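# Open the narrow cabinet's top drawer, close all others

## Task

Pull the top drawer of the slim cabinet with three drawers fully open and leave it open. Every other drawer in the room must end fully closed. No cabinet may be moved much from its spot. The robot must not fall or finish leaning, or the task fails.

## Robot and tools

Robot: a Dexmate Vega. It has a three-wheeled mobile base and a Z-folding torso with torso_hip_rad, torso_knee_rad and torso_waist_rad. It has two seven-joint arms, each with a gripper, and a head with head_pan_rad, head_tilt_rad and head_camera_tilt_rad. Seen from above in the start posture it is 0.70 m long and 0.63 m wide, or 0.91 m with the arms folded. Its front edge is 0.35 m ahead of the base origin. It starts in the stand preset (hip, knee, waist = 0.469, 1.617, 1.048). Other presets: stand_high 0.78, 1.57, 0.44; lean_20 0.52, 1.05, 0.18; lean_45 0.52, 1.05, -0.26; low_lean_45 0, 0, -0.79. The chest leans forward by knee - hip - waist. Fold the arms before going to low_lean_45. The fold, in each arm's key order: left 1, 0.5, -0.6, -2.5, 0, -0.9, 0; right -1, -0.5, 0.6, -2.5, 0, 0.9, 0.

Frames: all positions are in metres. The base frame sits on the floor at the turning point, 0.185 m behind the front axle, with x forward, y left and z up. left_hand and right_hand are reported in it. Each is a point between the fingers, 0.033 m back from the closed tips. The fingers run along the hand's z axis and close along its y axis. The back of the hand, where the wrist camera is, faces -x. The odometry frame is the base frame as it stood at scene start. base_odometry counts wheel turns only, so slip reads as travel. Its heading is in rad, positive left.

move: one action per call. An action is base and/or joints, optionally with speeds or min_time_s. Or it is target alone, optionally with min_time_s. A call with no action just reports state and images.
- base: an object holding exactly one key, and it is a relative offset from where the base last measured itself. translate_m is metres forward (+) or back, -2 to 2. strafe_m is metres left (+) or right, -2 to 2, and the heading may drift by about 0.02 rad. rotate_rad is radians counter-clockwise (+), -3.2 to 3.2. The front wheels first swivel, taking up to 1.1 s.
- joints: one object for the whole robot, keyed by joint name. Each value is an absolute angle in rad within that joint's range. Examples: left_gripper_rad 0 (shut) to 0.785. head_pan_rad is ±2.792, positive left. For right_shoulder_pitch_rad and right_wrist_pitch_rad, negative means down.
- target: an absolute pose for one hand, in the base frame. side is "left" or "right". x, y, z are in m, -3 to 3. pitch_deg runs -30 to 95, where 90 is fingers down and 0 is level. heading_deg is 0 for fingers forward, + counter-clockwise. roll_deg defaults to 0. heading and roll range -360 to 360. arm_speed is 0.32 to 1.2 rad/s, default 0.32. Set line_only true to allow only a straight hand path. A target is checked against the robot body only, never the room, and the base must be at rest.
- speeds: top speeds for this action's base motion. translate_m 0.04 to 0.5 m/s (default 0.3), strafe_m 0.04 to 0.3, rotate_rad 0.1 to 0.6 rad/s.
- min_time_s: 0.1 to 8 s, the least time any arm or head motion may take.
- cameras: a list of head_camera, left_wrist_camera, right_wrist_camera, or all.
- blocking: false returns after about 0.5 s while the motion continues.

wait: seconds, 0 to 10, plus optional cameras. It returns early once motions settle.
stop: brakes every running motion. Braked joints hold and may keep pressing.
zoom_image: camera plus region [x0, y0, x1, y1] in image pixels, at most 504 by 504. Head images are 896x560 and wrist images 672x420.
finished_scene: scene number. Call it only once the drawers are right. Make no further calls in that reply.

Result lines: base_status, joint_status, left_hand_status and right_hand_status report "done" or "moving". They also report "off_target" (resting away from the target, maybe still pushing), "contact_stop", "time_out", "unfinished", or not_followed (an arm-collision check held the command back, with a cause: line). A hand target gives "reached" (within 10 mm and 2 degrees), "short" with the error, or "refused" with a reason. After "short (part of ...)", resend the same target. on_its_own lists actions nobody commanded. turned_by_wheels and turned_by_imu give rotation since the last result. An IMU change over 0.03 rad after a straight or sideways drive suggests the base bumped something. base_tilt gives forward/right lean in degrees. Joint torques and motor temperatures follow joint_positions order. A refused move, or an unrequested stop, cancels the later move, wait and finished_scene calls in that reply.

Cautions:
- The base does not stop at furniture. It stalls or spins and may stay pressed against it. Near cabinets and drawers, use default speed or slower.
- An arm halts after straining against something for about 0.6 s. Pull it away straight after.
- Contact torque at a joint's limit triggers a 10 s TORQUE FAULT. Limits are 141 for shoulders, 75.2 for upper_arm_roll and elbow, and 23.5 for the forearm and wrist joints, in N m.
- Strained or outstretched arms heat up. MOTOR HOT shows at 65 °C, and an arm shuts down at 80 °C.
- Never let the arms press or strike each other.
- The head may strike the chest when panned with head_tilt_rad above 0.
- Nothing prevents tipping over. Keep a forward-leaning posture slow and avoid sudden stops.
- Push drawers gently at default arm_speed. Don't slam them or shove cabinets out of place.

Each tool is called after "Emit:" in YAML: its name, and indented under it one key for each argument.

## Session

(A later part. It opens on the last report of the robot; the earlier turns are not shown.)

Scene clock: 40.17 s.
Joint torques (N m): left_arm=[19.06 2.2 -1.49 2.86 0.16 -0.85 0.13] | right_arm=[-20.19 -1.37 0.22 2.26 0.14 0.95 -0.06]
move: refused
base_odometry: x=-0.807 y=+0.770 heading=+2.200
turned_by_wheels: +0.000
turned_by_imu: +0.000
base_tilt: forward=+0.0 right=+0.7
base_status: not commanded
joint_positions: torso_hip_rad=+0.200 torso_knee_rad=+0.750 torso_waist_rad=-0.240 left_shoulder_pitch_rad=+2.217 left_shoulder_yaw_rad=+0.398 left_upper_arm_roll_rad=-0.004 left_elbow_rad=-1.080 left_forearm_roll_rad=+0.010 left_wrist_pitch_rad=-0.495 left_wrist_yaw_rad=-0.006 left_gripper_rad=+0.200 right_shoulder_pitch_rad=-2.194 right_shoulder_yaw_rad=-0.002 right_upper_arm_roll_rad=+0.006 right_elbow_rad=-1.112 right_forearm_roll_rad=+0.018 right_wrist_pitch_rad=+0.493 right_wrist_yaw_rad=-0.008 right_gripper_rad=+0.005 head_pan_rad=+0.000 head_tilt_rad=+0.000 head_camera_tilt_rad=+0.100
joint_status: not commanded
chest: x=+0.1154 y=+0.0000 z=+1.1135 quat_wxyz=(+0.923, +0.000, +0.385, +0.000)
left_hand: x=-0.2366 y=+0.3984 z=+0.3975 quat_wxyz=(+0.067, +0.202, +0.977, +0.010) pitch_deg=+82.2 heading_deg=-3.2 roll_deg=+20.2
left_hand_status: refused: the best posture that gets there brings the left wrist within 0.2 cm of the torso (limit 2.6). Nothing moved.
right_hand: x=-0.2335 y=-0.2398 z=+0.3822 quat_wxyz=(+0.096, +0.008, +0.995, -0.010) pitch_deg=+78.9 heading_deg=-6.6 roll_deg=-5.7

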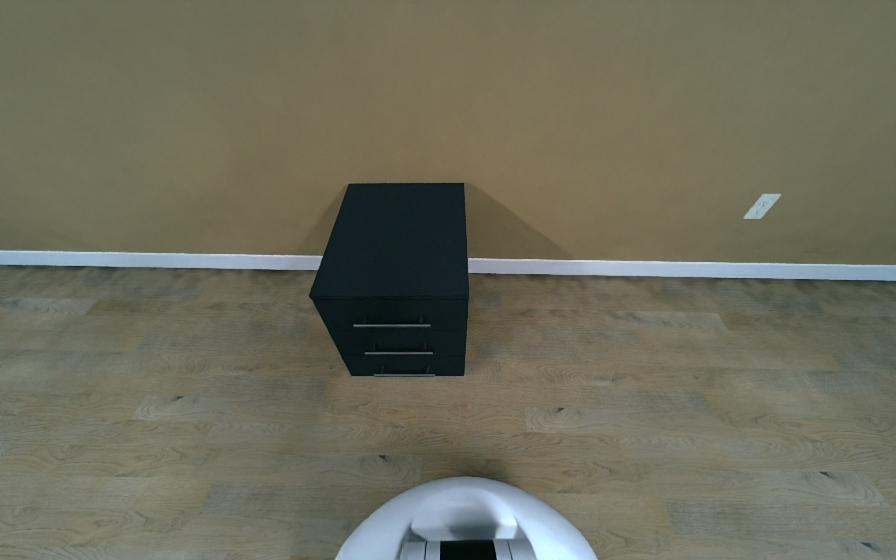

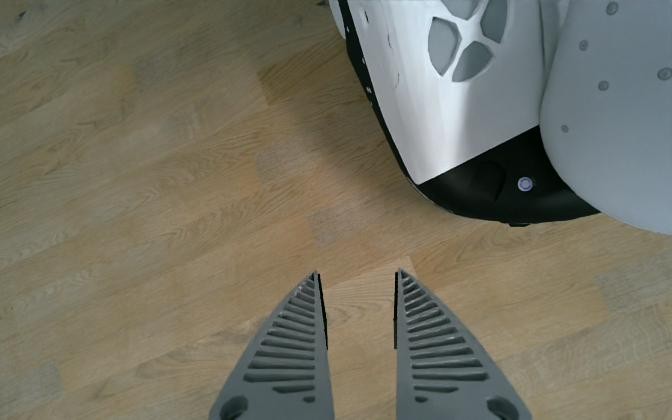

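Emit:
move:
  target: {"side": "left", "x": 0.58, "y": 0.2, "z": 0.47, "pitch_deg": 20, "heading_deg": 0, "roll_deg": 90, "arm_speed": 0.6}
  cameras: []

Emit:
move:
  target: {"side": "left", "x": 0.58, "y": 0.2, "z": 0.47, "pitch_deg": 20, "heading_deg": 0, "roll_deg": 90, "arm_speed": 0.6}
  cameras: ["head_camera", "left_wrist_camera"]

Scene clock: 40.70 s.
Joint torques (N m): left_arm=[18.91 2.21 -1.51 2.91 0.16 -0.84 0.14] | right_arm=[-20.01 -1.34 0.2 2.32 0.17 0.99 -0.06]
move: refused
base_odometry: x=-0.807 y=+0.770 heading=+2.200
turned_by_wheels: +0.000
turned_by_imu: +0.000
base_tilt: forward=+0.0 right=+0.7
base_status: not commanded
joint_positions: torso_hip_rad=+0.200 torso_knee_rad=+0.750 torso_waist_rad=-0.240 left_shoulder_pitch_rad=+2.217 left_shoulder_yaw_rad=+0.399 left_upper_arm_roll_rad=-0.004 left_elbow_rad=-1.080 left_forearm_roll_rad=+0.010 left_wrist_pitch_rad=-0.495 left_wrist_yaw_rad=-0.006 left_gripper_rad=+0.200 right_shoulder_pitch_rad=-2.194 right_shoulder_yaw_rad=-0.002 right_upper_arm_roll_rad=+0.006 right_elbow_rad=-1.112 right_forearm_roll_rad=+0.018 right_wrist_pitch_rad=+0.493 right_wrist_yaw_rad=-0.008 right_gripper_rad=+0.005 head_pan_rad=+0.000 head_tilt_rad=+0.000 head_camera_tilt_rad=+0.100
joint_status: not commanded
chest: x=+0.1154 y=+0.0000 z=+1.1135 quat_wxyz=(+0.923, +0.000, +0.385, +0.000)
left_hand: x=-0.2363 y=+0.3989 z=+0.3975 quat_wxyz=(+0.067, +0.203, +0.977, +0.010) pitch_deg=+82.2 heading_deg=-3.2 roll_deg=+20.3
left_hand_status: refused: neither the straight line nor an arc passes: the way is over 45 cm, too long for a line; the best arc brings the left finger within 1.9 cm of the base (limit 2.0). Nothing moved.
right_hand: x=-0.2335 y=-0.2398 z=+0.3822 quat_wxyz=(+0.096, +0.008, +0.995, -0.010) pitch_deg=+78.9 heading_deg=-6.6 roll_deg=-5.7

not run: a stop that you did not command came earlier in this reply.

Emit:
move:
  joints: {"left_shoulder_yaw_rad": 0.6, "left_elbow_rad": -1.4}
  cameras: []

Emit:
move:
  target: {"side": "left", "x": 0.58, "y": 0.2, "z": 0.47, "pitch_deg": 20, "heading_deg": 0, "roll_deg": 90, "arm_speed": 0.6}
  cameras: ["head_camera", "left_wrist_camera"]

Scene clock: 43.43 s.
Joint torques (N m): left_arm=[14.57 2.67 -1.95 0.45 0.12 -1.28 0.1] | right_arm=[-20 -1.36 0.1 2.23 0.14 0.85 -0.11]
move: done
base_odometry: x=-0.807 y=+0.770 heading=+2.200
turned_by_wheels: +0.000
turned_by_imu: +0.000
base_tilt: forward=+0.0 right=+0.7
base_status: not commanded
joint_positions: torso_hip_rad=+0.200 torso_knee_rad=+0.750 torso_waist_rad=-0.240 left_shoulder_pitch_rad=+2.217 left_shoulder_yaw_rad=+0.597 left_upper_arm_roll_rad=-0.004 left_elbow_rad=-1.396 left_forearm_roll_rad=+0.010 left_wrist_pitch_rad=-0.495 left_wrist_yaw_rad=-0.006 left_gripper_rad=+0.200 right_shoulder_pitch_rad=-2.194 right_shoulder_yaw_rad=-0.002 right_upper_arm_roll_rad=+0.006 right_elbow_rad=-1.112 right_forearm_roll_rad=+0.018 right_wrist_pitch_rad=+0.493 right_wrist_yaw_rad=-0.008 right_gripper_rad=+0.005 head_pan_rad=+0.000 head_tilt_rad=+0.000 head_camera_tilt_rad=+0.100
joint_status: all done
chest: x=+0.1154 y=+0.0000 z=+1.1135 quat_wxyz=(+0.923, +0.000, +0.385, +0.000)
left_hand: x=-0.0334 y=+0.3659 z=+0.4044 quat_wxyz=(+0.214, +0.298, +0.930, -0.029) pitch_deg=+65.0 heading_deg=-25.6 roll_deg=+10.0 back=up
right_hand: x=-0.2335 y=-0.2398 z=+0.3822 quat_wxyz=(+0.096, +0.008, +0.995, -0.010) pitch_deg=+78.9 heading_deg=-6.6 roll_deg=-5.7

Scene clock: 43.73 s.
Joint torques (N m): left_arm=[14.33 2.11 -1.92 0.39 0.14 -1.29 0.1] | right_arm=[-20.02 -1.41 0.12 2.21 0.16 0.83 -0.11]
move: refused
base_odometry: x=-0.807 y=+0.770 heading=+2.200
turned_by_wheels: +0.000
turned_by_imu: +0.000
base_tilt: forward=+0.1 right=+0.7
base_status: not commanded
joint_positions: torso_hip_rad=+0.200 torso_knee_rad=+0.750 torso_waist_rad=-0.240 left_shoulder_pitch_rad=+2.217 left_shoulder_yaw_rad=+0.599 left_upper_arm_roll_rad=-0.004 left_elbow_rad=-1.398 left_forearm_roll_rad=+0.010 left_wrist_pitch_rad=-0.495 left_wrist_yaw_rad=-0.006 left_gripper_rad=+0.200 right_shoulder_pitch_rad=-2.194 right_shoulder_yaw_rad=-0.002 right_upper_arm_roll_rad=+0.006 right_elbow_rad=-1.112 right_forearm_roll_rad=+0.018 right_wrist_pitch_rad=+0.493 right_wrist_yaw_rad=-0.008 right_gripper_rad=+0.005 head_pan_rad=+0.000 head_tilt_rad=+0.000 head_camera_tilt_rad=+0.100
joint_status: not commanded
chest: x=+0.1154 y=+0.0000 z=+1.1135 quat_wxyz=(+0.923, +0.000, +0.385, +0.000)
left_hand: x=-0.0322 y=+0.3654 z=+0.4046 quat_wxyz=(+0.215, +0.299, +0.929, -0.030) pitch_deg=+64.9 heading_deg=-25.7 roll_deg=+10.0 back=up
left_hand_status: refused: neither the straight line nor an arc passes: the way is over 45 cm, too long for a line; the best arc brings the left finger within 1.9 cm of the base (limit 2.0). Nothing moved.
right_hand: x=-0.2335 y=-0.2398 z=+0.3822 quat_wxyz=(+0.096, +0.008, +0.995, -0.010) pitch_deg=+78.9 heading_deg=-6.6 roll_deg=-5.7

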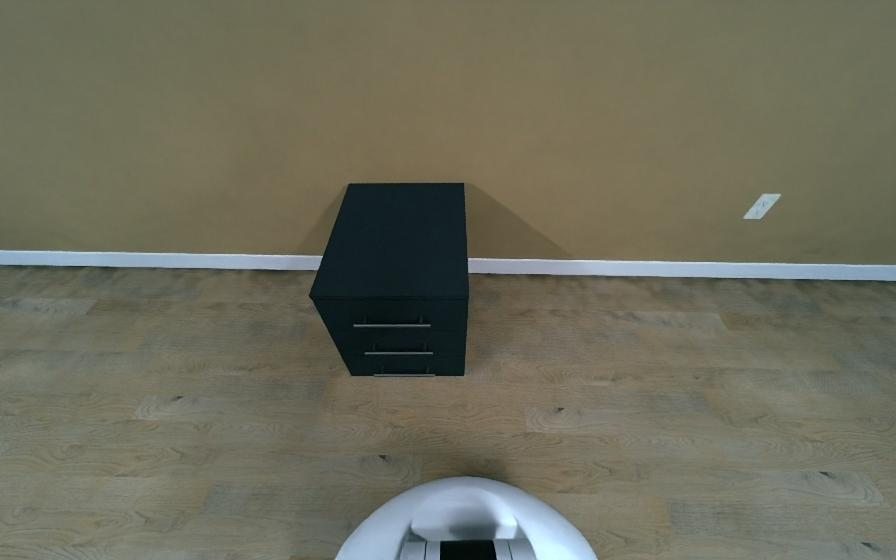

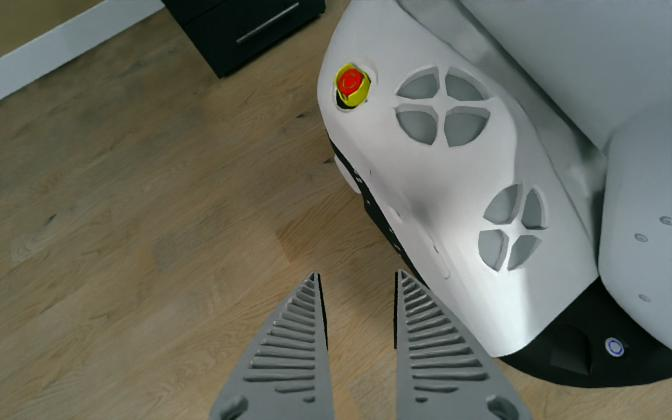

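Emit:
move:
  target: {"side": "left", "x": 0.35, "y": 0.36, "z": 0.62, "pitch_deg": 40, "heading_deg": 0, "roll_deg": 45, "arm_speed": 0.6}
  cameras: []

Emit:
move:
  target: {"side": "left", "x": 0.58, "y": 0.2, "z": 0.47, "pitch_deg": 20, "heading_deg": 0, "roll_deg": 90, "arm_speed": 0.6}
  cameras: ["head_camera", "left_wrist_camera"]

Scene clock: 47.63 s.
Joint torques (N m): left_arm=[0.52 1.7 -8.75 -4.76 0.34 -1.5 0.85] | right_arm=[-19.8 -1.95 0.14 2.2 0.18 0.78 -0.13]
move: done
base_odometry: x=-0.807 y=+0.770 heading=+2.200
turned_by_wheels: +0.000
turned_by_imu: +0.000
base_tilt: forward=+0.0 right=+0.8
base_status: not commanded
joint_positions: torso_hip_rad=+0.200 torso_knee_rad=+0.750 torso_waist_rad=-0.240 left_shoulder_pitch_rad=+2.356 left_shoulder_yaw_rad=+0.664 left_upper_arm_roll_rad=-0.402 left_elbow_rad=-2.452 left_forearm_roll_rad=+0.043 left_wrist_pitch_rad=+0.227 left_wrist_yaw_rad=+0.175 left_gripper_rad=+0.200 right_shoulder_pitch_rad=-2.194 right_shoulder_yaw_rad=-0.002 right_upper_arm_roll_rad=+0.006 right_elbow_rad=-1.112 right_forearm_roll_rad=+0.018 right_wrist_pitch_rad=+0.493 right_wrist_yaw_rad=-0.008 right_gripper_rad=+0.005 head_pan_rad=+0.000 head_tilt_rad=+0.000 head_camera_tilt_rad=+0.100
joint_status: not commanded
chest: x=+0.1154 y=+0.0000 z=+1.1135 quat_wxyz=(+0.923, +0.000, +0.385, +0.000)
left_hand: x=+0.3481 y=+0.3601 z=+0.6183 quat_wxyz=(+0.389, +0.347, +0.838, +0.161) pitch_deg=+40.2 heading_deg=-0.1 roll_deg=+44.9 back=up
left_hand_status: reached (straight line, planned for 2.1 s): 3 mm and 0.2 deg off.
right_hand: x=-0.2335 y=-0.2398 z=+0.3822 quat_wxyz=(+0.096, +0.008, +0.995, -0.010) pitch_deg=+78.9 heading_deg=-6.6 roll_deg=-5.7

Scene clock: 51.97 s.
Joint torques (N m): left_arm=[-12.5 -0.78 -1.44 -3.86 1.68 -0.14 1.21] | right_arm=[-20.05 -1.74 0.24 1.97 0.18 0.86 -0.07]
move: done
base_odometry: x=-0.807 y=+0.770 heading=+2.200
turned_by_wheels: +0.000
turned_by_imu: +0.000
base_tilt: forward=+0.1 right=+0.8
base_status: not commanded
joint_positions: torso_hip_rad=+0.200 torso_knee_rad=+0.750 torso_waist_rad=-0.240 left_shoulder_pitch_rad=+1.009 left_shoulder_yaw_rad=+0.541 left_upper_arm_roll_rad=+0.806 left_elbow_rad=-1.503 left_forearm_roll_rad=+0.815 left_wrist_pitch_rad=+0.621 left_wrist_yaw_rad=+0.434 left_gripper_rad=+0.200 right_shoulder_pitch_rad=-2.194 right_shoulder_yaw_rad=-0.002 right_upper_arm_roll_rad=+0.006 right_elbow_rad=-1.112 right_forearm_roll_rad=+0.018 right_wrist_pitch_rad=+0.493 right_wrist_yaw_rad=-0.008 right_gripper_rad=+0.005 head_pan_rad=+0.000 head_tilt_rad=+0.000 head_camera_tilt_rad=+0.100
joint_status: not commanded
chest: x=+0.1154 y=+0.0000 z=+1.1135 quat_wxyz=(+0.923, +0.000, +0.385, +0.000)
left_hand: x=+0.5791 y=+0.2009 z=+0.4700 quat_wxyz=(+0.405, +0.579, +0.580, +0.405) pitch_deg=+20.1 heading_deg=+0.1 roll_deg=+89.9
left_hand_status: reached (straight line, planned for 2.8 s): 1 mm and 0.2 deg off.
right_hand: x=-0.2335 y=-0.2398 z=+0.3822 quat_wxyz=(+0.096, +0.008, +0.995, -0.010) pitch_deg=+78.9 heading_deg=-6.6 roll_deg=-5.7

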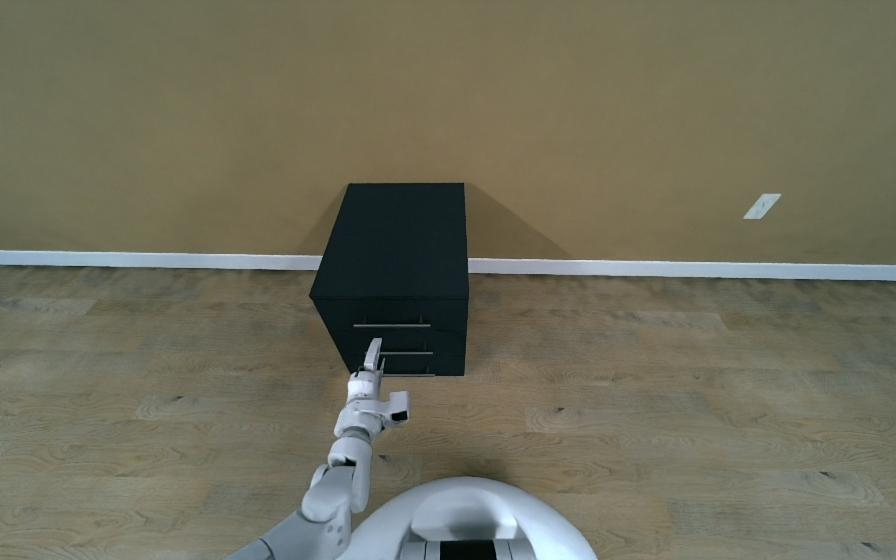

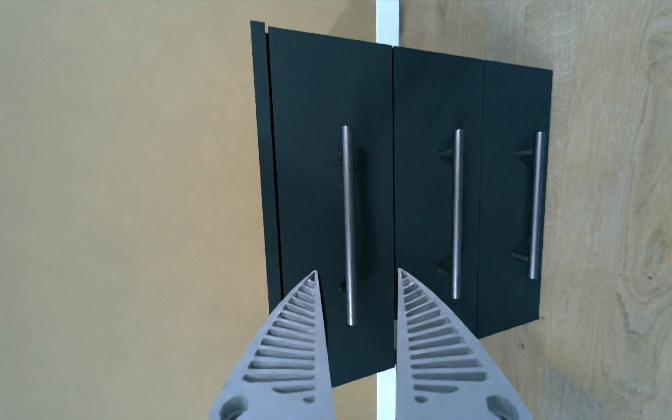

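Emit:
move:
  target: {"side": "left", "x": 0.635, "y": 0.185, "z": 0.445, "pitch_deg": 15, "heading_deg": 0, "roll_deg": 90}
  cameras: ["head_camera", "left_wrist_camera"]

Emit:
zoom_image:
  camera: "head_camera"
  region: [320, 280, 480, 440]

Scene clock: 55.77 s.
Joint torques (N m): left_arm=[-16.76 -3.13 -0.92 -2.91 0.79 -0.12 1.22] | right_arm=[-20.11 -2.05 0.24 2.18 0.16 0.85 0]
move: done
base_odometry: x=-0.807 y=+0.770 heading=+2.200
turned_by_wheels: +0.000
turned_by_imu: +0.000
base_tilt: forward=+0.1 right=+0.8
base_status: not commanded
joint_positions: torso_hip_rad=+0.200 torso_knee_rad=+0.750 torso_waist_rad=-0.240 left_shoulder_pitch_rad=+0.797 left_shoulder_yaw_rad=+0.328 left_upper_arm_roll_rad=+0.839 left_elbow_rad=-1.024 left_forearm_roll_rad=+0.778 left_wrist_pitch_rad=+0.449 left_wrist_yaw_rad=+0.638 left_gripper_rad=+0.200 right_shoulder_pitch_rad=-2.194 right_shoulder_yaw_rad=-0.002 right_upper_arm_roll_rad=+0.006 right_elbow_rad=-1.112 right_forearm_roll_rad=+0.018 right_wrist_pitch_rad=+0.493 right_wrist_yaw_rad=-0.008 right_gripper_rad=+0.005 head_pan_rad=+0.000 head_tilt_rad=+0.000 head_camera_tilt_rad=+0.100
joint_status: not commanded
chest: x=+0.1154 y=+0.0000 z=+1.1135 quat_wxyz=(+0.923, +0.000, +0.385, +0.000)
left_hand: x=+0.6345 y=+0.1854 z=+0.4449 quat_wxyz=(+0.430, +0.561, +0.561, +0.430) pitch_deg=+15.1 heading_deg=+0.0 roll_deg=-90.0
left_hand_status: reached (straight line, planned for 1.8 s): 1 mm and 0.1 deg off.
right_hand: x=-0.2335 y=-0.2398 z=+0.3822 quat_wxyz=(+0.096, +0.008, +0.995, -0.010) pitch_deg=+78.9 heading_deg=-6.6 roll_deg=-5.7

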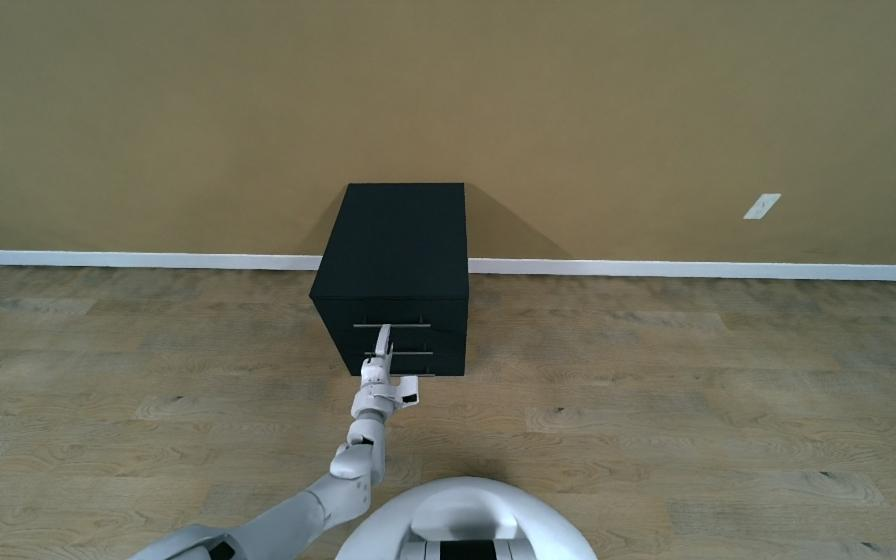

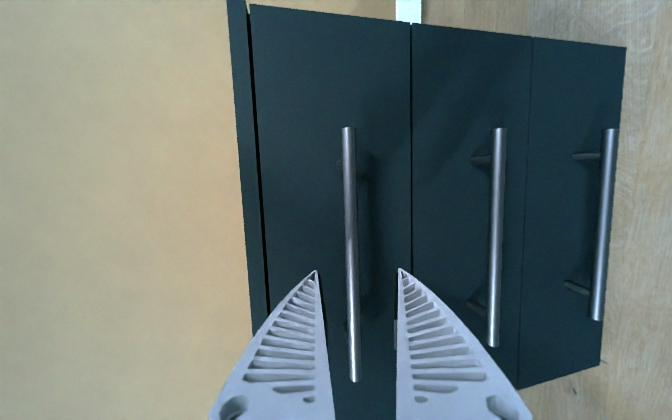

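Scaled by 3.150 from the camera's image (finer frame: 960x600).

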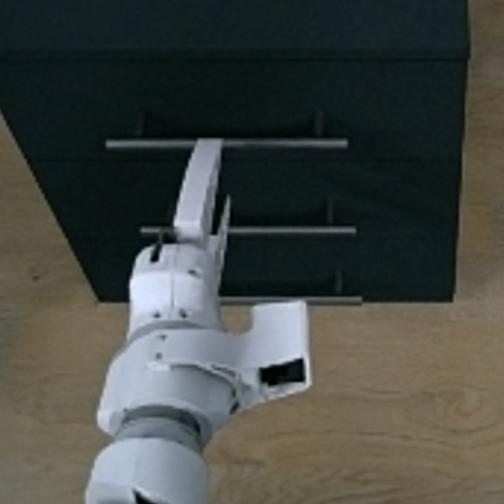

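Emit:
move:
  target: {"side": "left", "x": 0.672, "y": 0.183, "z": 0.436, "pitch_deg": 15, "heading_deg": 0, "roll_deg": 90}
  cameras: ["head_camera", "left_wrist_camera"]

Emit:
zoom_image:
  camera: "head_camera"
  region: [320, 280, 480, 440]

Scene clock: 58.80 s.
Joint torques (N m): left_arm=[-19.56 -3.38 -0.61 -2.42 0.54 -0.2 1.24] | right_arm=[-20.11 -1.98 0.28 2.33 0.16 0.76 0.01]
move: done
base_odometry: x=-0.807 y=+0.770 heading=+2.200
turned_by_wheels: +0.000
turned_by_imu: +0.000
base_tilt: forward=+0.1 right=+0.7
base_status: not commanded
joint_positions: torso_hip_rad=+0.200 torso_knee_rad=+0.750 torso_waist_rad=-0.240 left_shoulder_pitch_rad=+0.657 left_shoulder_yaw_rad=+0.225 left_upper_arm_roll_rad=+0.852 left_elbow_rad=-0.755 left_forearm_roll_rad=+0.751 left_wrist_pitch_rad=+0.347 left_wrist_yaw_rad=+0.684 left_gripper_rad=+0.200 right_shoulder_pitch_rad=-2.194 right_shoulder_yaw_rad=-0.002 right_upper_arm_roll_rad=+0.006 right_elbow_rad=-1.112 right_forearm_roll_rad=+0.018 right_wrist_pitch_rad=+0.493 right_wrist_yaw_rad=-0.008 right_gripper_rad=+0.005 head_pan_rad=+0.000 head_tilt_rad=+0.000 head_camera_tilt_rad=+0.100
joint_status: not commanded
chest: x=+0.1154 y=+0.0000 z=+1.1135 quat_wxyz=(+0.923, +0.000, +0.385, +0.000)
left_hand: x=+0.6713 y=+0.1832 z=+0.4359 quat_wxyz=(+0.430, +0.561, +0.561, +0.430) pitch_deg=+15.0 heading_deg=+0.0 roll_deg=-90.0
left_hand_status: reached (straight line, planned for 1.2 s): 1 mm and 0.0 deg off.
right_hand: x=-0.2335 y=-0.2398 z=+0.3822 quat_wxyz=(+0.096, +0.008, +0.995, -0.010) pitch_deg=+78.9 heading_deg=-6.6 roll_deg=-5.7

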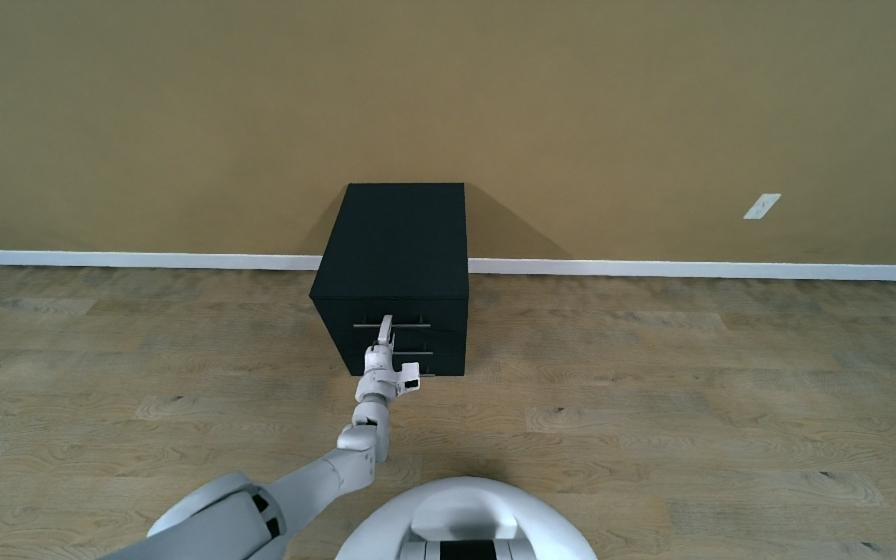

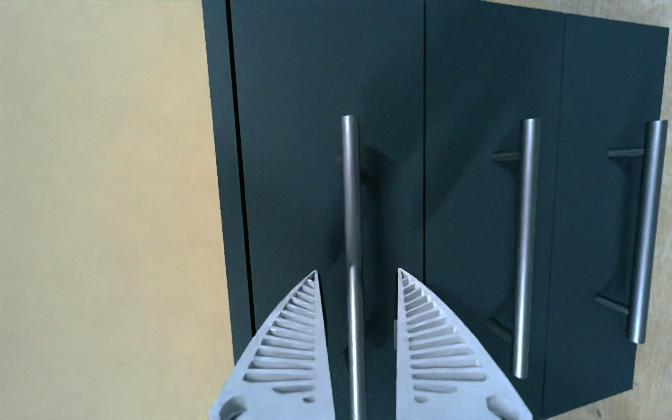

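Scaled by 3.150 from the camera's image (finer frame: 960x600).

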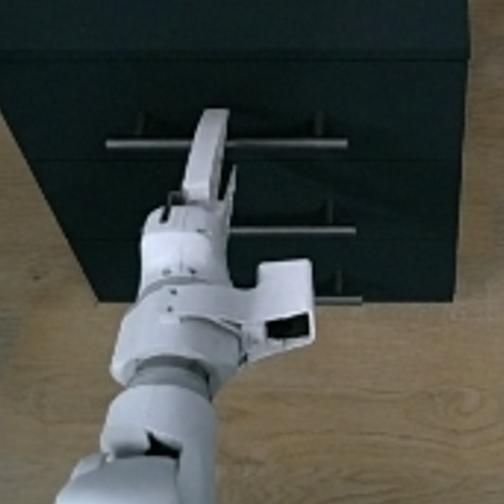

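Emit:
move:
  target: {"side": "left", "x": 0.698, "y": 0.183, "z": 0.431, "pitch_deg": 15, "heading_deg": 0, "roll_deg": 90}
  cameras: ["left_wrist_camera"]

Emit:
move:
  joints: {"left_gripper_rad": 0.02}
  cameras: ["head_camera", "left_wrist_camera"]

Emit:
zoom_image:
  camera: "head_camera"
  region: [320, 280, 480, 440]

Scene clock: 59.60 s.
Joint torques (N m): left_arm=[-19.47 -3.5 -0.69 -2.43 0.54 -0.12 1.21] | right_arm=[-20.04 -2.14 0.27 2.29 0.18 0.75 0.04]
move: refused
base_odometry: x=-0.807 y=+0.770 heading=+2.200
turned_by_wheels: +0.000
turned_by_imu: +0.000
base_tilt: forward=+0.0 right=+0.7
base_status: not commanded
joint_positions: torso_hip_rad=+0.200 torso_knee_rad=+0.750 torso_waist_rad=-0.240 left_shoulder_pitch_rad=+0.656 left_shoulder_yaw_rad=+0.224 left_upper_arm_roll_rad=+0.852 left_elbow_rad=-0.752 left_forearm_roll_rad=+0.750 left_wrist_pitch_rad=+0.346 left_wrist_yaw_rad=+0.685 left_gripper_rad=+0.200 right_shoulder_pitch_rad=-2.194 right_shoulder_yaw_rad=-0.002 right_upper_arm_roll_rad=+0.006 right_elbow_rad=-1.112 right_forearm_roll_rad=+0.018 right_wrist_pitch_rad=+0.493 right_wrist_yaw_rad=-0.008 right_gripper_rad=+0.005 head_pan_rad=+0.000 head_tilt_rad=+0.000 head_camera_tilt_rad=+0.100
joint_status: not commanded
chest: x=+0.1154 y=+0.0000 z=+1.1135 quat_wxyz=(+0.923, +0.000, +0.385, +0.000)
left_hand: x=+0.6718 y=+0.1832 z=+0.4358 quat_wxyz=(+0.430, +0.561, +0.561, +0.430) pitch_deg=+15.0 heading_deg=+0.0 roll_deg=-90.0
left_hand_status: refused: no posture of the arm gets there (out of reach): the closest leaves the hand 0.2 cm and 0 deg from the pose. Nothing moved.
right_hand: x=-0.2335 y=-0.2398 z=+0.3822 quat_wxyz=(+0.096, +0.008, +0.995, -0.010) pitch_deg=+78.9 heading_deg=-6.6 roll_deg=-5.7

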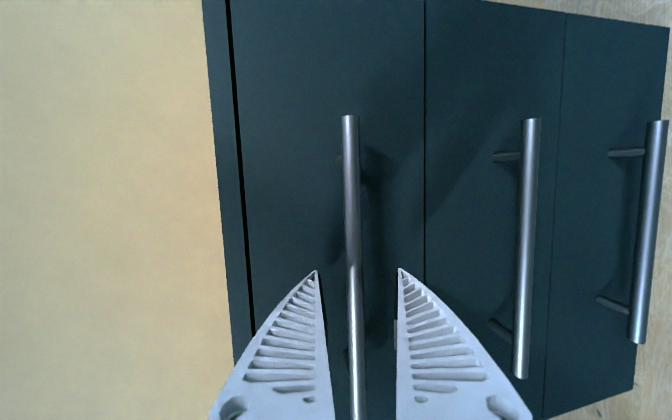

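not run: a stop that you did not command came earlier in this reply.

This scene's latest camera images include none from head_camera. They are from: left_wrist_camera. head_camera's image comes with the result of a call that names it in "cameras".

Emit:
move:
  target: {"side": "left", "x": 0.668, "y": 0.183, "z": 0.431, "pitch_deg": 15, "heading_deg": 0, "roll_deg": 90}
  cameras: []

Emit:
move:
  base: {"translate_m": 0.03}
  speeds: {"translate_m": 0.1}
  cameras: ["head_camera", "left_wrist_camera"]

Emit:
zoom_image:
  camera: "head_camera"
  region: [320, 280, 480, 440]

Scene clock: 61.17 s.
Joint torques (N m): left_arm=[-19.46 -3.81 -0.49 -2.41 0.51 -0.06 1.16] | right_arm=[-19.98 -2.07 0.25 2.28 0.18 0.66 0.06]
move: done
base_odometry: x=-0.807 y=+0.770 heading=+2.200
turned_by_wheels: +0.000
turned_by_imu: +0.000
base_tilt: forward=+0.0 right=+0.8
base_status: not commanded
joint_positions: torso_hip_rad=+0.200 torso_knee_rad=+0.750 torso_waist_rad=-0.240 left_shoulder_pitch_rad=+0.647 left_shoulder_yaw_rad=+0.206 left_upper_arm_roll_rad=+0.855 left_elbow_rad=-0.703 left_forearm_roll_rad=+0.745 left_wrist_pitch_rad=+0.327 left_wrist_yaw_rad=+0.710 left_gripper_rad=+0.200 right_shoulder_pitch_rad=-2.194 right_shoulder_yaw_rad=-0.002 right_upper_arm_roll_rad=+0.006 right_elbow_rad=-1.112 right_forearm_roll_rad=+0.018 right_wrist_pitch_rad=+0.493 right_wrist_yaw_rad=-0.008 right_gripper_rad=+0.005 head_pan_rad=+0.000 head_tilt_rad=+0.000 head_camera_tilt_rad=+0.100
joint_status: not commanded
chest: x=+0.1154 y=+0.0000 z=+1.1135 quat_wxyz=(+0.923, +0.000, +0.385, +0.000)
left_hand: x=+0.6681 y=+0.1832 z=+0.4312 quat_wxyz=(+0.430, +0.561, +0.561, +0.430) pitch_deg=+15.0 heading_deg=+0.0 roll_deg=-90.0
left_hand_status: reached (straight line, planned for 0.5 s): 0 mm and 0.0 deg off.
right_hand: x=-0.2335 y=-0.2398 z=+0.3822 quat_wxyz=(+0.096, +0.008, +0.995, -0.010) pitch_deg=+78.9 heading_deg=-6.6 roll_deg=-5.7

Scene clock: 62.40 s.
Joint torques (N m): left_arm=[-26.56 -3.44 -2.25 -2.87 0.15 -0.17 0.09] | right_arm=[-20.17 -2.1 0.27 2.37 0.17 0.59 0.08]
move: done
base_odometry: x=-0.825 y=+0.794 heading=+2.199
turned_by_wheels: -0.001
turned_by_imu: -0.001
base_tilt: forward=+0.0 right=+0.8
base_status: done
joint_positions: torso_hip_rad=+0.200 torso_knee_rad=+0.750 torso_waist_rad=-0.240 left_shoulder_pitch_rad=+0.646 left_shoulder_yaw_rad=+0.205 left_upper_arm_roll_rad=+0.855 left_elbow_rad=-0.699 left_forearm_roll_rad=+0.745 left_wrist_pitch_rad=+0.326 left_wrist_yaw_rad=+0.712 left_gripper_rad=+0.200 right_shoulder_pitch_rad=-2.194 right_shoulder_yaw_rad=-0.002 right_upper_arm_roll_rad=+0.006 right_elbow_rad=-1.112 right_forearm_roll_rad=+0.018 right_wrist_pitch_rad=+0.493 right_wrist_yaw_rad=-0.008 right_gripper_rad=+0.005 head_pan_rad=+0.000 head_tilt_rad=+0.000 head_camera_tilt_rad=+0.100
joint_status: not commanded
chest: x=+0.1154 y=+0.0000 z=+1.1135 quat_wxyz=(+0.923, +0.000, +0.385, +0.000)
left_hand: x=+0.6677 y=+0.1832 z=+0.4309 quat_wxyz=(+0.430, +0.561, +0.561, +0.431) pitch_deg=+15.0 heading_deg=+0.0 roll_deg=-90.0
right_hand: x=-0.2335 y=-0.2398 z=+0.3822 quat_wxyz=(+0.096, +0.008, +0.995, -0.010) pitch_deg=+78.9 heading_deg=-6.6 roll_deg=-5.7

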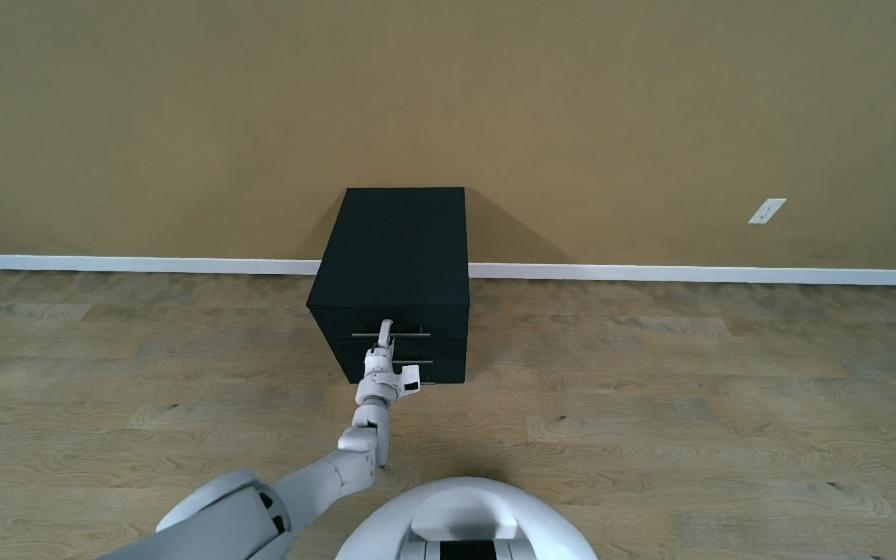

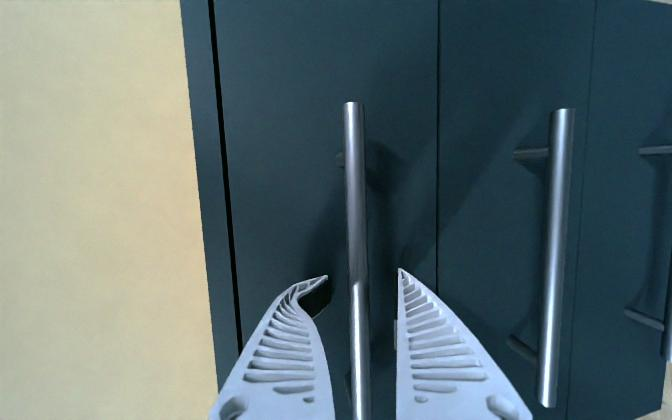

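Scaled by 3.150 from the camera's image (finer frame: 960x600).

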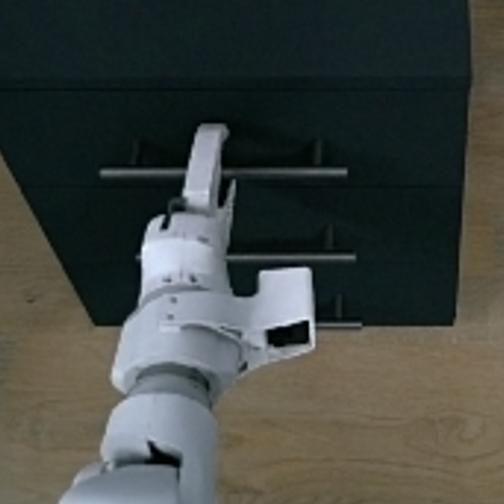

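Emit:
move:
  target: {"side": "left", "x": 0.66, "y": 0.183, "z": 0.430, "pitch_deg": 15, "heading_deg": 0, "roll_deg": 90}
  cameras: []

Emit:
move:
  joints: {"left_gripper_rad": 0.02}
  cameras: ["head_camera", "left_wrist_camera"]

Emit:
zoom_image:
  camera: "left_wrist_camera"
  region: [200, 100, 500, 400]

Scene clock: 64.10 s.
Joint torques (N m): left_arm=[-22.95 0.9 -9.43 -6.15 1.65 0.17 1.01] | right_arm=[-20.07 -1.76 0.32 2.44 0.16 0.7 0.08]
move: done
base_odometry: x=-0.825 y=+0.794 heading=+2.199
turned_by_wheels: +0.000
turned_by_imu: +0.000
base_tilt: forward=+0.1 right=+0.8
base_status: not commanded
joint_positions: torso_hip_rad=+0.200 torso_knee_rad=+0.750 torso_waist_rad=-0.240 left_shoulder_pitch_rad=+0.668 left_shoulder_yaw_rad=+0.216 left_upper_arm_roll_rad=+0.854 left_elbow_rad=-0.731 left_forearm_roll_rad=+0.748 left_wrist_pitch_rad=+0.338 left_wrist_yaw_rad=+0.712 left_gripper_rad=+0.200 right_shoulder_pitch_rad=-2.194 right_shoulder_yaw_rad=-0.002 right_upper_arm_roll_rad=+0.006 right_elbow_rad=-1.112 right_forearm_roll_rad=+0.018 right_wrist_pitch_rad=+0.493 right_wrist_yaw_rad=-0.008 right_gripper_rad=+0.005 head_pan_rad=+0.000 head_tilt_rad=+0.000 head_camera_tilt_rad=+0.100
joint_status: not commanded
chest: x=+0.1154 y=+0.0000 z=+1.1135 quat_wxyz=(+0.923, +0.000, +0.385, +0.000)
left_hand: x=+0.6604 y=+0.1829 z=+0.4297 quat_wxyz=(+0.430, +0.561, +0.561, +0.430) pitch_deg=+15.1 heading_deg=+0.0 roll_deg=-90.0
left_hand_status: reached (straight line, planned for 0.4 s): 1 mm and 0.1 deg off.
right_hand: x=-0.2335 y=-0.2398 z=+0.3822 quat_wxyz=(+0.096, +0.008, +0.995, -0.010) pitch_deg=+78.9 heading_deg=-6.6 roll_deg=-5.7

Scene clock: 64.90 s.
Joint torques (N m): left_arm=[-3.47 1.21 -5.06 -1.92 0.26 0.4 -0.39] | right_arm=[-20.12 -1.7 0.35 2.41 0.17 0.78 0.09]
move: done
base_odometry: x=-0.825 y=+0.794 heading=+2.199
turned_by_wheels: +0.000
turned_by_imu: +0.000
base_tilt: forward=+0.1 right=+0.7
base_status: not commanded
joint_positions: torso_hip_rad=+0.200 torso_knee_rad=+0.750 torso_waist_rad=-0.240 left_shoulder_pitch_rad=+0.669 left_shoulder_yaw_rad=+0.218 left_upper_arm_roll_rad=+0.854 left_elbow_rad=-0.734 left_forearm_roll_rad=+0.748 left_wrist_pitch_rad=+0.339 left_wrist_yaw_rad=+0.712 left_gripper_rad=+0.020 right_shoulder_pitch_rad=-2.194 right_shoulder_yaw_rad=-0.002 right_upper_arm_roll_rad=+0.006 right_elbow_rad=-1.112 right_forearm_roll_rad=+0.018 right_wrist_pitch_rad=+0.493 right_wrist_yaw_rad=-0.008 right_gripper_rad=+0.005 head_pan_rad=+0.000 head_tilt_rad=+0.000 head_camera_tilt_rad=+0.100
joint_status: all done
chest: x=+0.1153 y=+0.0000 z=+1.1135 quat_wxyz=(+0.923, +0.000, +0.385, +0.000)
left_hand: x=+0.6604 y=+0.1828 z=+0.4304 quat_wxyz=(+0.431, +0.561, +0.561, +0.431) pitch_deg=+15.0 heading_deg=+0.0 roll_deg=+90.0
right_hand: x=-0.2335 y=-0.2398 z=+0.3822 quat_wxyz=(+0.096, +0.008, +0.995, -0.010) pitch_deg=+78.9 heading_deg=-6.6 roll_deg=-5.7

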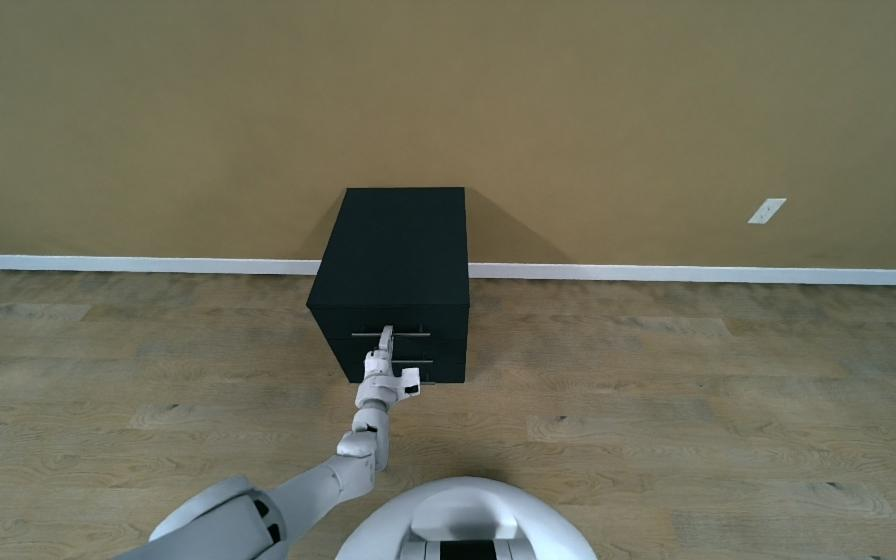

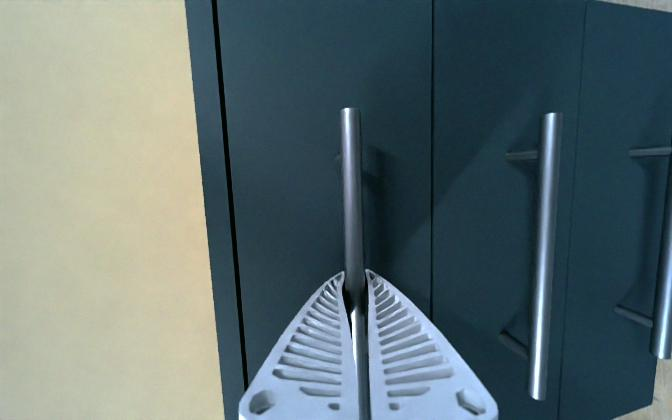

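Scaled by 1.680 from the camera's image (finer frame: 960x600).

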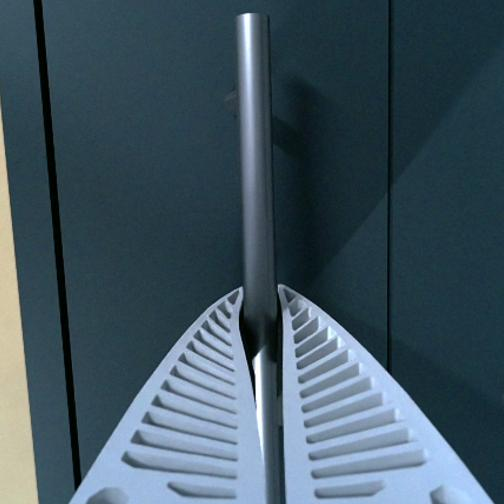

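Emit:
move:
  base: {"translate_m": -0.12}
  speeds: {"translate_m": 0.1}
  cameras: ["head_camera", "left_wrist_camera"]

Scene clock: 67.33 s.
Joint torques (N m): left_arm=[-7.17 -0.84 -3.25 -2.54 0.58 -0.29 -0.43] | right_arm=[-20.16 -1.49 0.37 2.35 0.19 0.89 0.06]
move: done
base_odometry: x=-0.754 y=+0.698 heading=+2.200
turned_by_wheels: +0.001
turned_by_imu: +0.003
base_tilt: forward=+0.1 right=+0.8
base_status: done
joint_positions: torso_hip_rad=+0.200 torso_knee_rad=+0.750 torso_waist_rad=-0.240 left_shoulder_pitch_rad=+0.670 left_shoulder_yaw_rad=+0.218 left_upper_arm_roll_rad=+0.854 left_elbow_rad=-0.735 left_forearm_roll_rad=+0.748 left_wrist_pitch_rad=+0.340 left_wrist_yaw_rad=+0.712 left_gripper_rad=+0.020 right_shoulder_pitch_rad=-2.194 right_shoulder_yaw_rad=-0.002 right_upper_arm_roll_rad=+0.006 right_elbow_rad=-1.112 right_forearm_roll_rad=+0.018 right_wrist_pitch_rad=+0.493 right_wrist_yaw_rad=-0.008 right_gripper_rad=+0.005 head_pan_rad=+0.000 head_tilt_rad=+0.000 head_camera_tilt_rad=+0.100
joint_status: not commanded
chest: x=+0.1154 y=+0.0000 z=+1.1135 quat_wxyz=(+0.923, +0.000, +0.385, +0.000)
left_hand: x=+0.6602 y=+0.1830 z=+0.4303 quat_wxyz=(+0.431, +0.561, +0.561, +0.431) pitch_deg=+15.0 heading_deg=+0.0 roll_deg=-90.0
right_hand: x=-0.2335 y=-0.2398 z=+0.3822 quat_wxyz=(+0.096, +0.008, +0.995, -0.010) pitch_deg=+78.9 heading_deg=-6.6 roll_deg=-5.7

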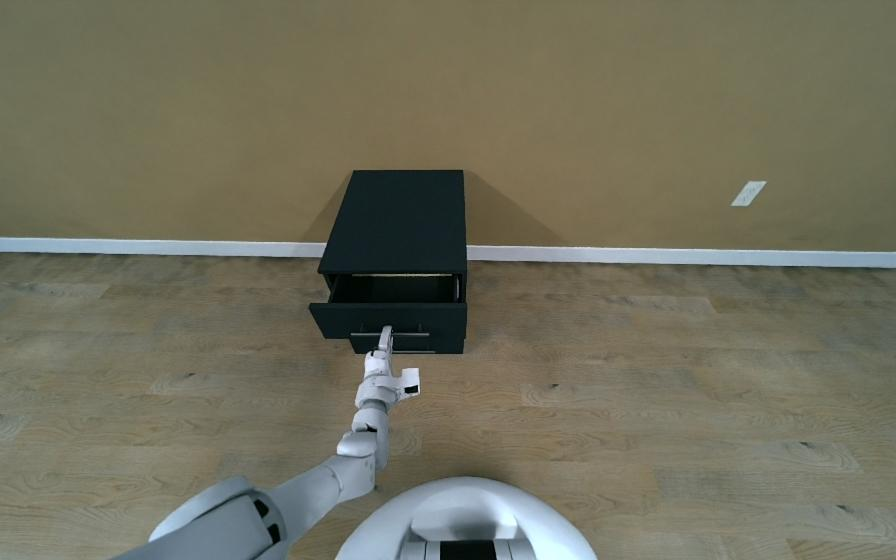

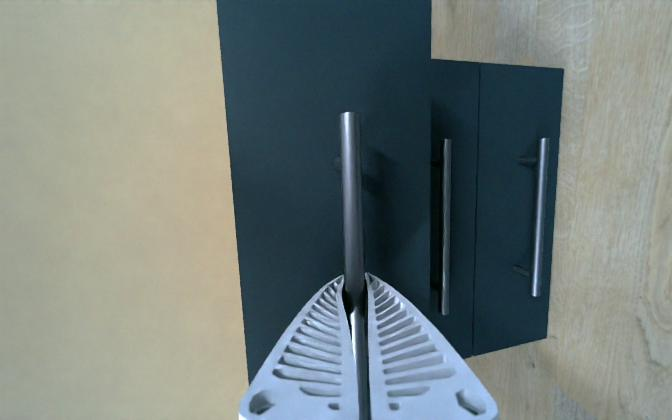

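Works. Keep pulling.

Emit:
move:
  base: {"translate_m": -0.25}
  speeds: {"translate_m": 0.12}
  cameras: ["head_camera", "left_wrist_camera"]

Scene clock: 70.50 s.
Joint torques (N m): left_arm=[-7.08 -4.31 -0.36 -3.67 1.73 -2.05 -0.39] | right_arm=[-20.1 -1.5 0.34 2.62 0.18 0.84 0.05]
move: done
base_odometry: x=-0.607 y=+0.495 heading=+2.199
turned_by_wheels: -0.001
turned_by_imu: -0.002
base_tilt: forward=+0.0 right=+0.7
base_status: done
joint_positions: torso_hip_rad=+0.200 torso_knee_rad=+0.750 torso_waist_rad=-0.240 left_shoulder_pitch_rad=+0.670 left_shoulder_yaw_rad=+0.218 left_upper_arm_roll_rad=+0.854 left_elbow_rad=-0.735 left_forearm_roll_rad=+0.748 left_wrist_pitch_rad=+0.340 left_wrist_yaw_rad=+0.712 left_gripper_rad=+0.020 right_shoulder_pitch_rad=-2.194 right_shoulder_yaw_rad=-0.002 right_upper_arm_roll_rad=+0.006 right_elbow_rad=-1.112 right_forearm_roll_rad=+0.018 right_wrist_pitch_rad=+0.493 right_wrist_yaw_rad=-0.008 right_gripper_rad=+0.005 head_pan_rad=+0.000 head_tilt_rad=+0.000 head_camera_tilt_rad=+0.100
joint_status: not commanded
chest: x=+0.1154 y=+0.0000 z=+1.1135 quat_wxyz=(+0.923, +0.000, +0.385, +0.000)
left_hand: x=+0.6602 y=+0.1835 z=+0.4302 quat_wxyz=(+0.430, +0.561, +0.561, +0.431) pitch_deg=+15.0 heading_deg=+0.1 roll_deg=-90.0
right_hand: x=-0.2335 y=-0.2398 z=+0.3822 quat_wxyz=(+0.096, +0.008, +0.995, -0.010) pitch_deg=+78.9 heading_deg=-6.6 roll_deg=-5.7

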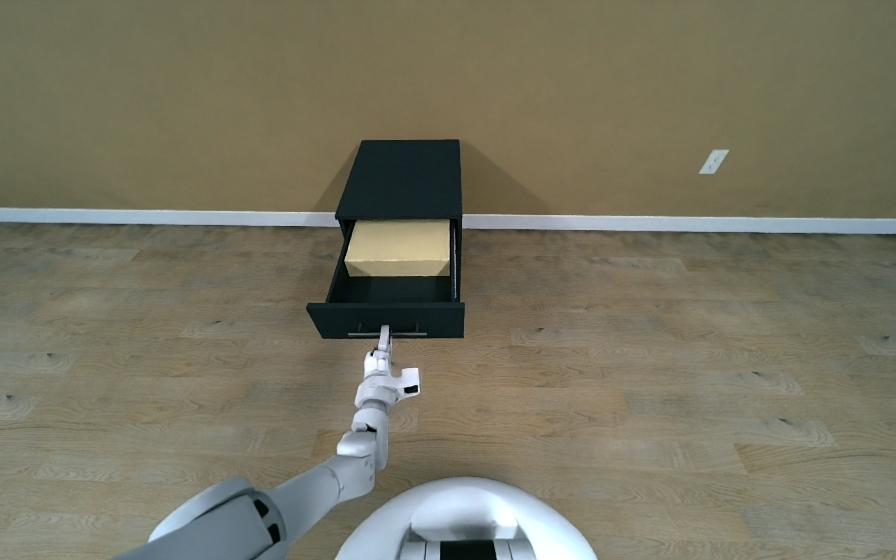

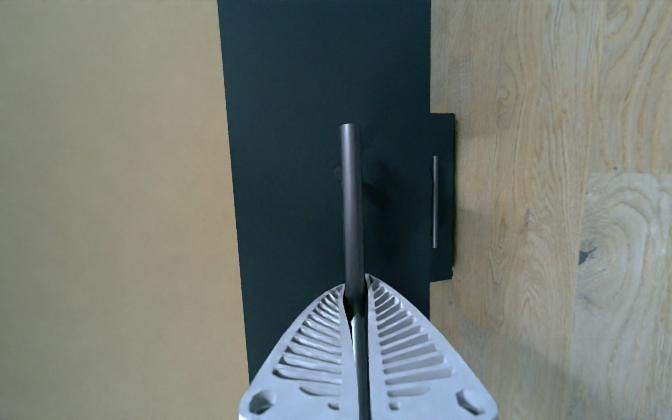

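Emit:
move:
  base: {"translate_m": -0.06}
  speeds: {"translate_m": 0.06}
  cameras: ["head_camera", "left_wrist_camera"]

Scene clock: 72.37 s.
Joint torques (N m): left_arm=[-10.2 -3.83 -0.81 -2.82 0.5 -0.2 0.65] | right_arm=[-20.4 -1.3 0.35 2.74 0.15 0.89 0.08]
move: done
base_odometry: x=-0.572 y=+0.447 heading=+2.199
turned_by_wheels: -0.001
turned_by_imu: -0.001
base_tilt: forward=+0.1 right=+0.8
base_status: done
joint_positions: torso_hip_rad=+0.200 torso_knee_rad=+0.750 torso_waist_rad=-0.240 left_shoulder_pitch_rad=+0.670 left_shoulder_yaw_rad=+0.218 left_upper_arm_roll_rad=+0.854 left_elbow_rad=-0.735 left_forearm_roll_rad=+0.748 left_wrist_pitch_rad=+0.340 left_wrist_yaw_rad=+0.712 left_gripper_rad=+0.020 right_shoulder_pitch_rad=-2.194 right_shoulder_yaw_rad=-0.002 right_upper_arm_roll_rad=+0.006 right_elbow_rad=-1.112 right_forearm_roll_rad=+0.018 right_wrist_pitch_rad=+0.493 right_wrist_yaw_rad=-0.008 right_gripper_rad=+0.005 head_pan_rad=+0.000 head_tilt_rad=+0.000 head_camera_tilt_rad=+0.100
joint_status: not commanded
chest: x=+0.1154 y=+0.0000 z=+1.1135 quat_wxyz=(+0.923, +0.000, +0.385, +0.000)
left_hand: x=+0.6601 y=+0.1832 z=+0.4301 quat_wxyz=(+0.430, +0.561, +0.561, +0.431) pitch_deg=+15.0 heading_deg=+0.0 roll_deg=-90.0
right_hand: x=-0.2335 y=-0.2398 z=+0.3822 quat_wxyz=(+0.096, +0.008, +0.995, -0.010) pitch_deg=+78.9 heading_deg=-6.6 roll_deg=-5.7

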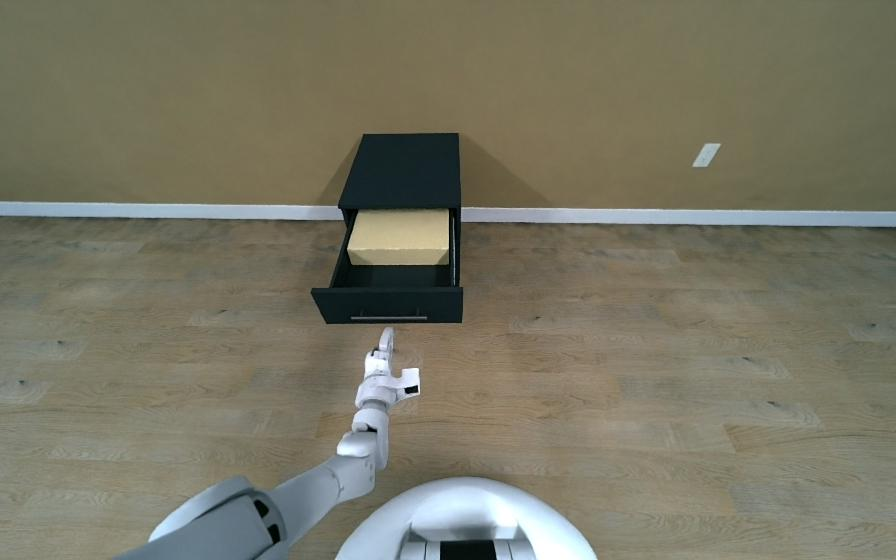

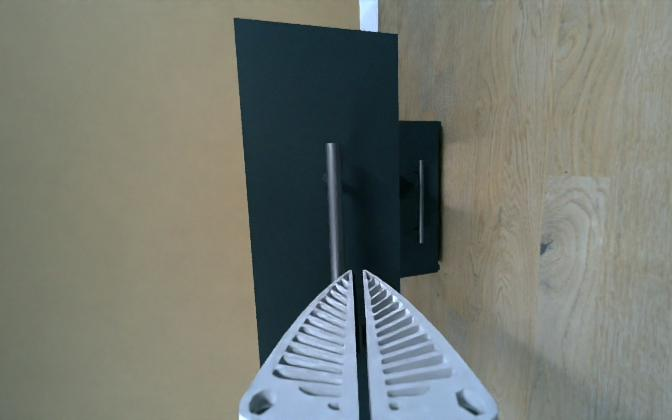

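Emit:
finished_scene:
  scene: 1

The scene is finished: the task was done.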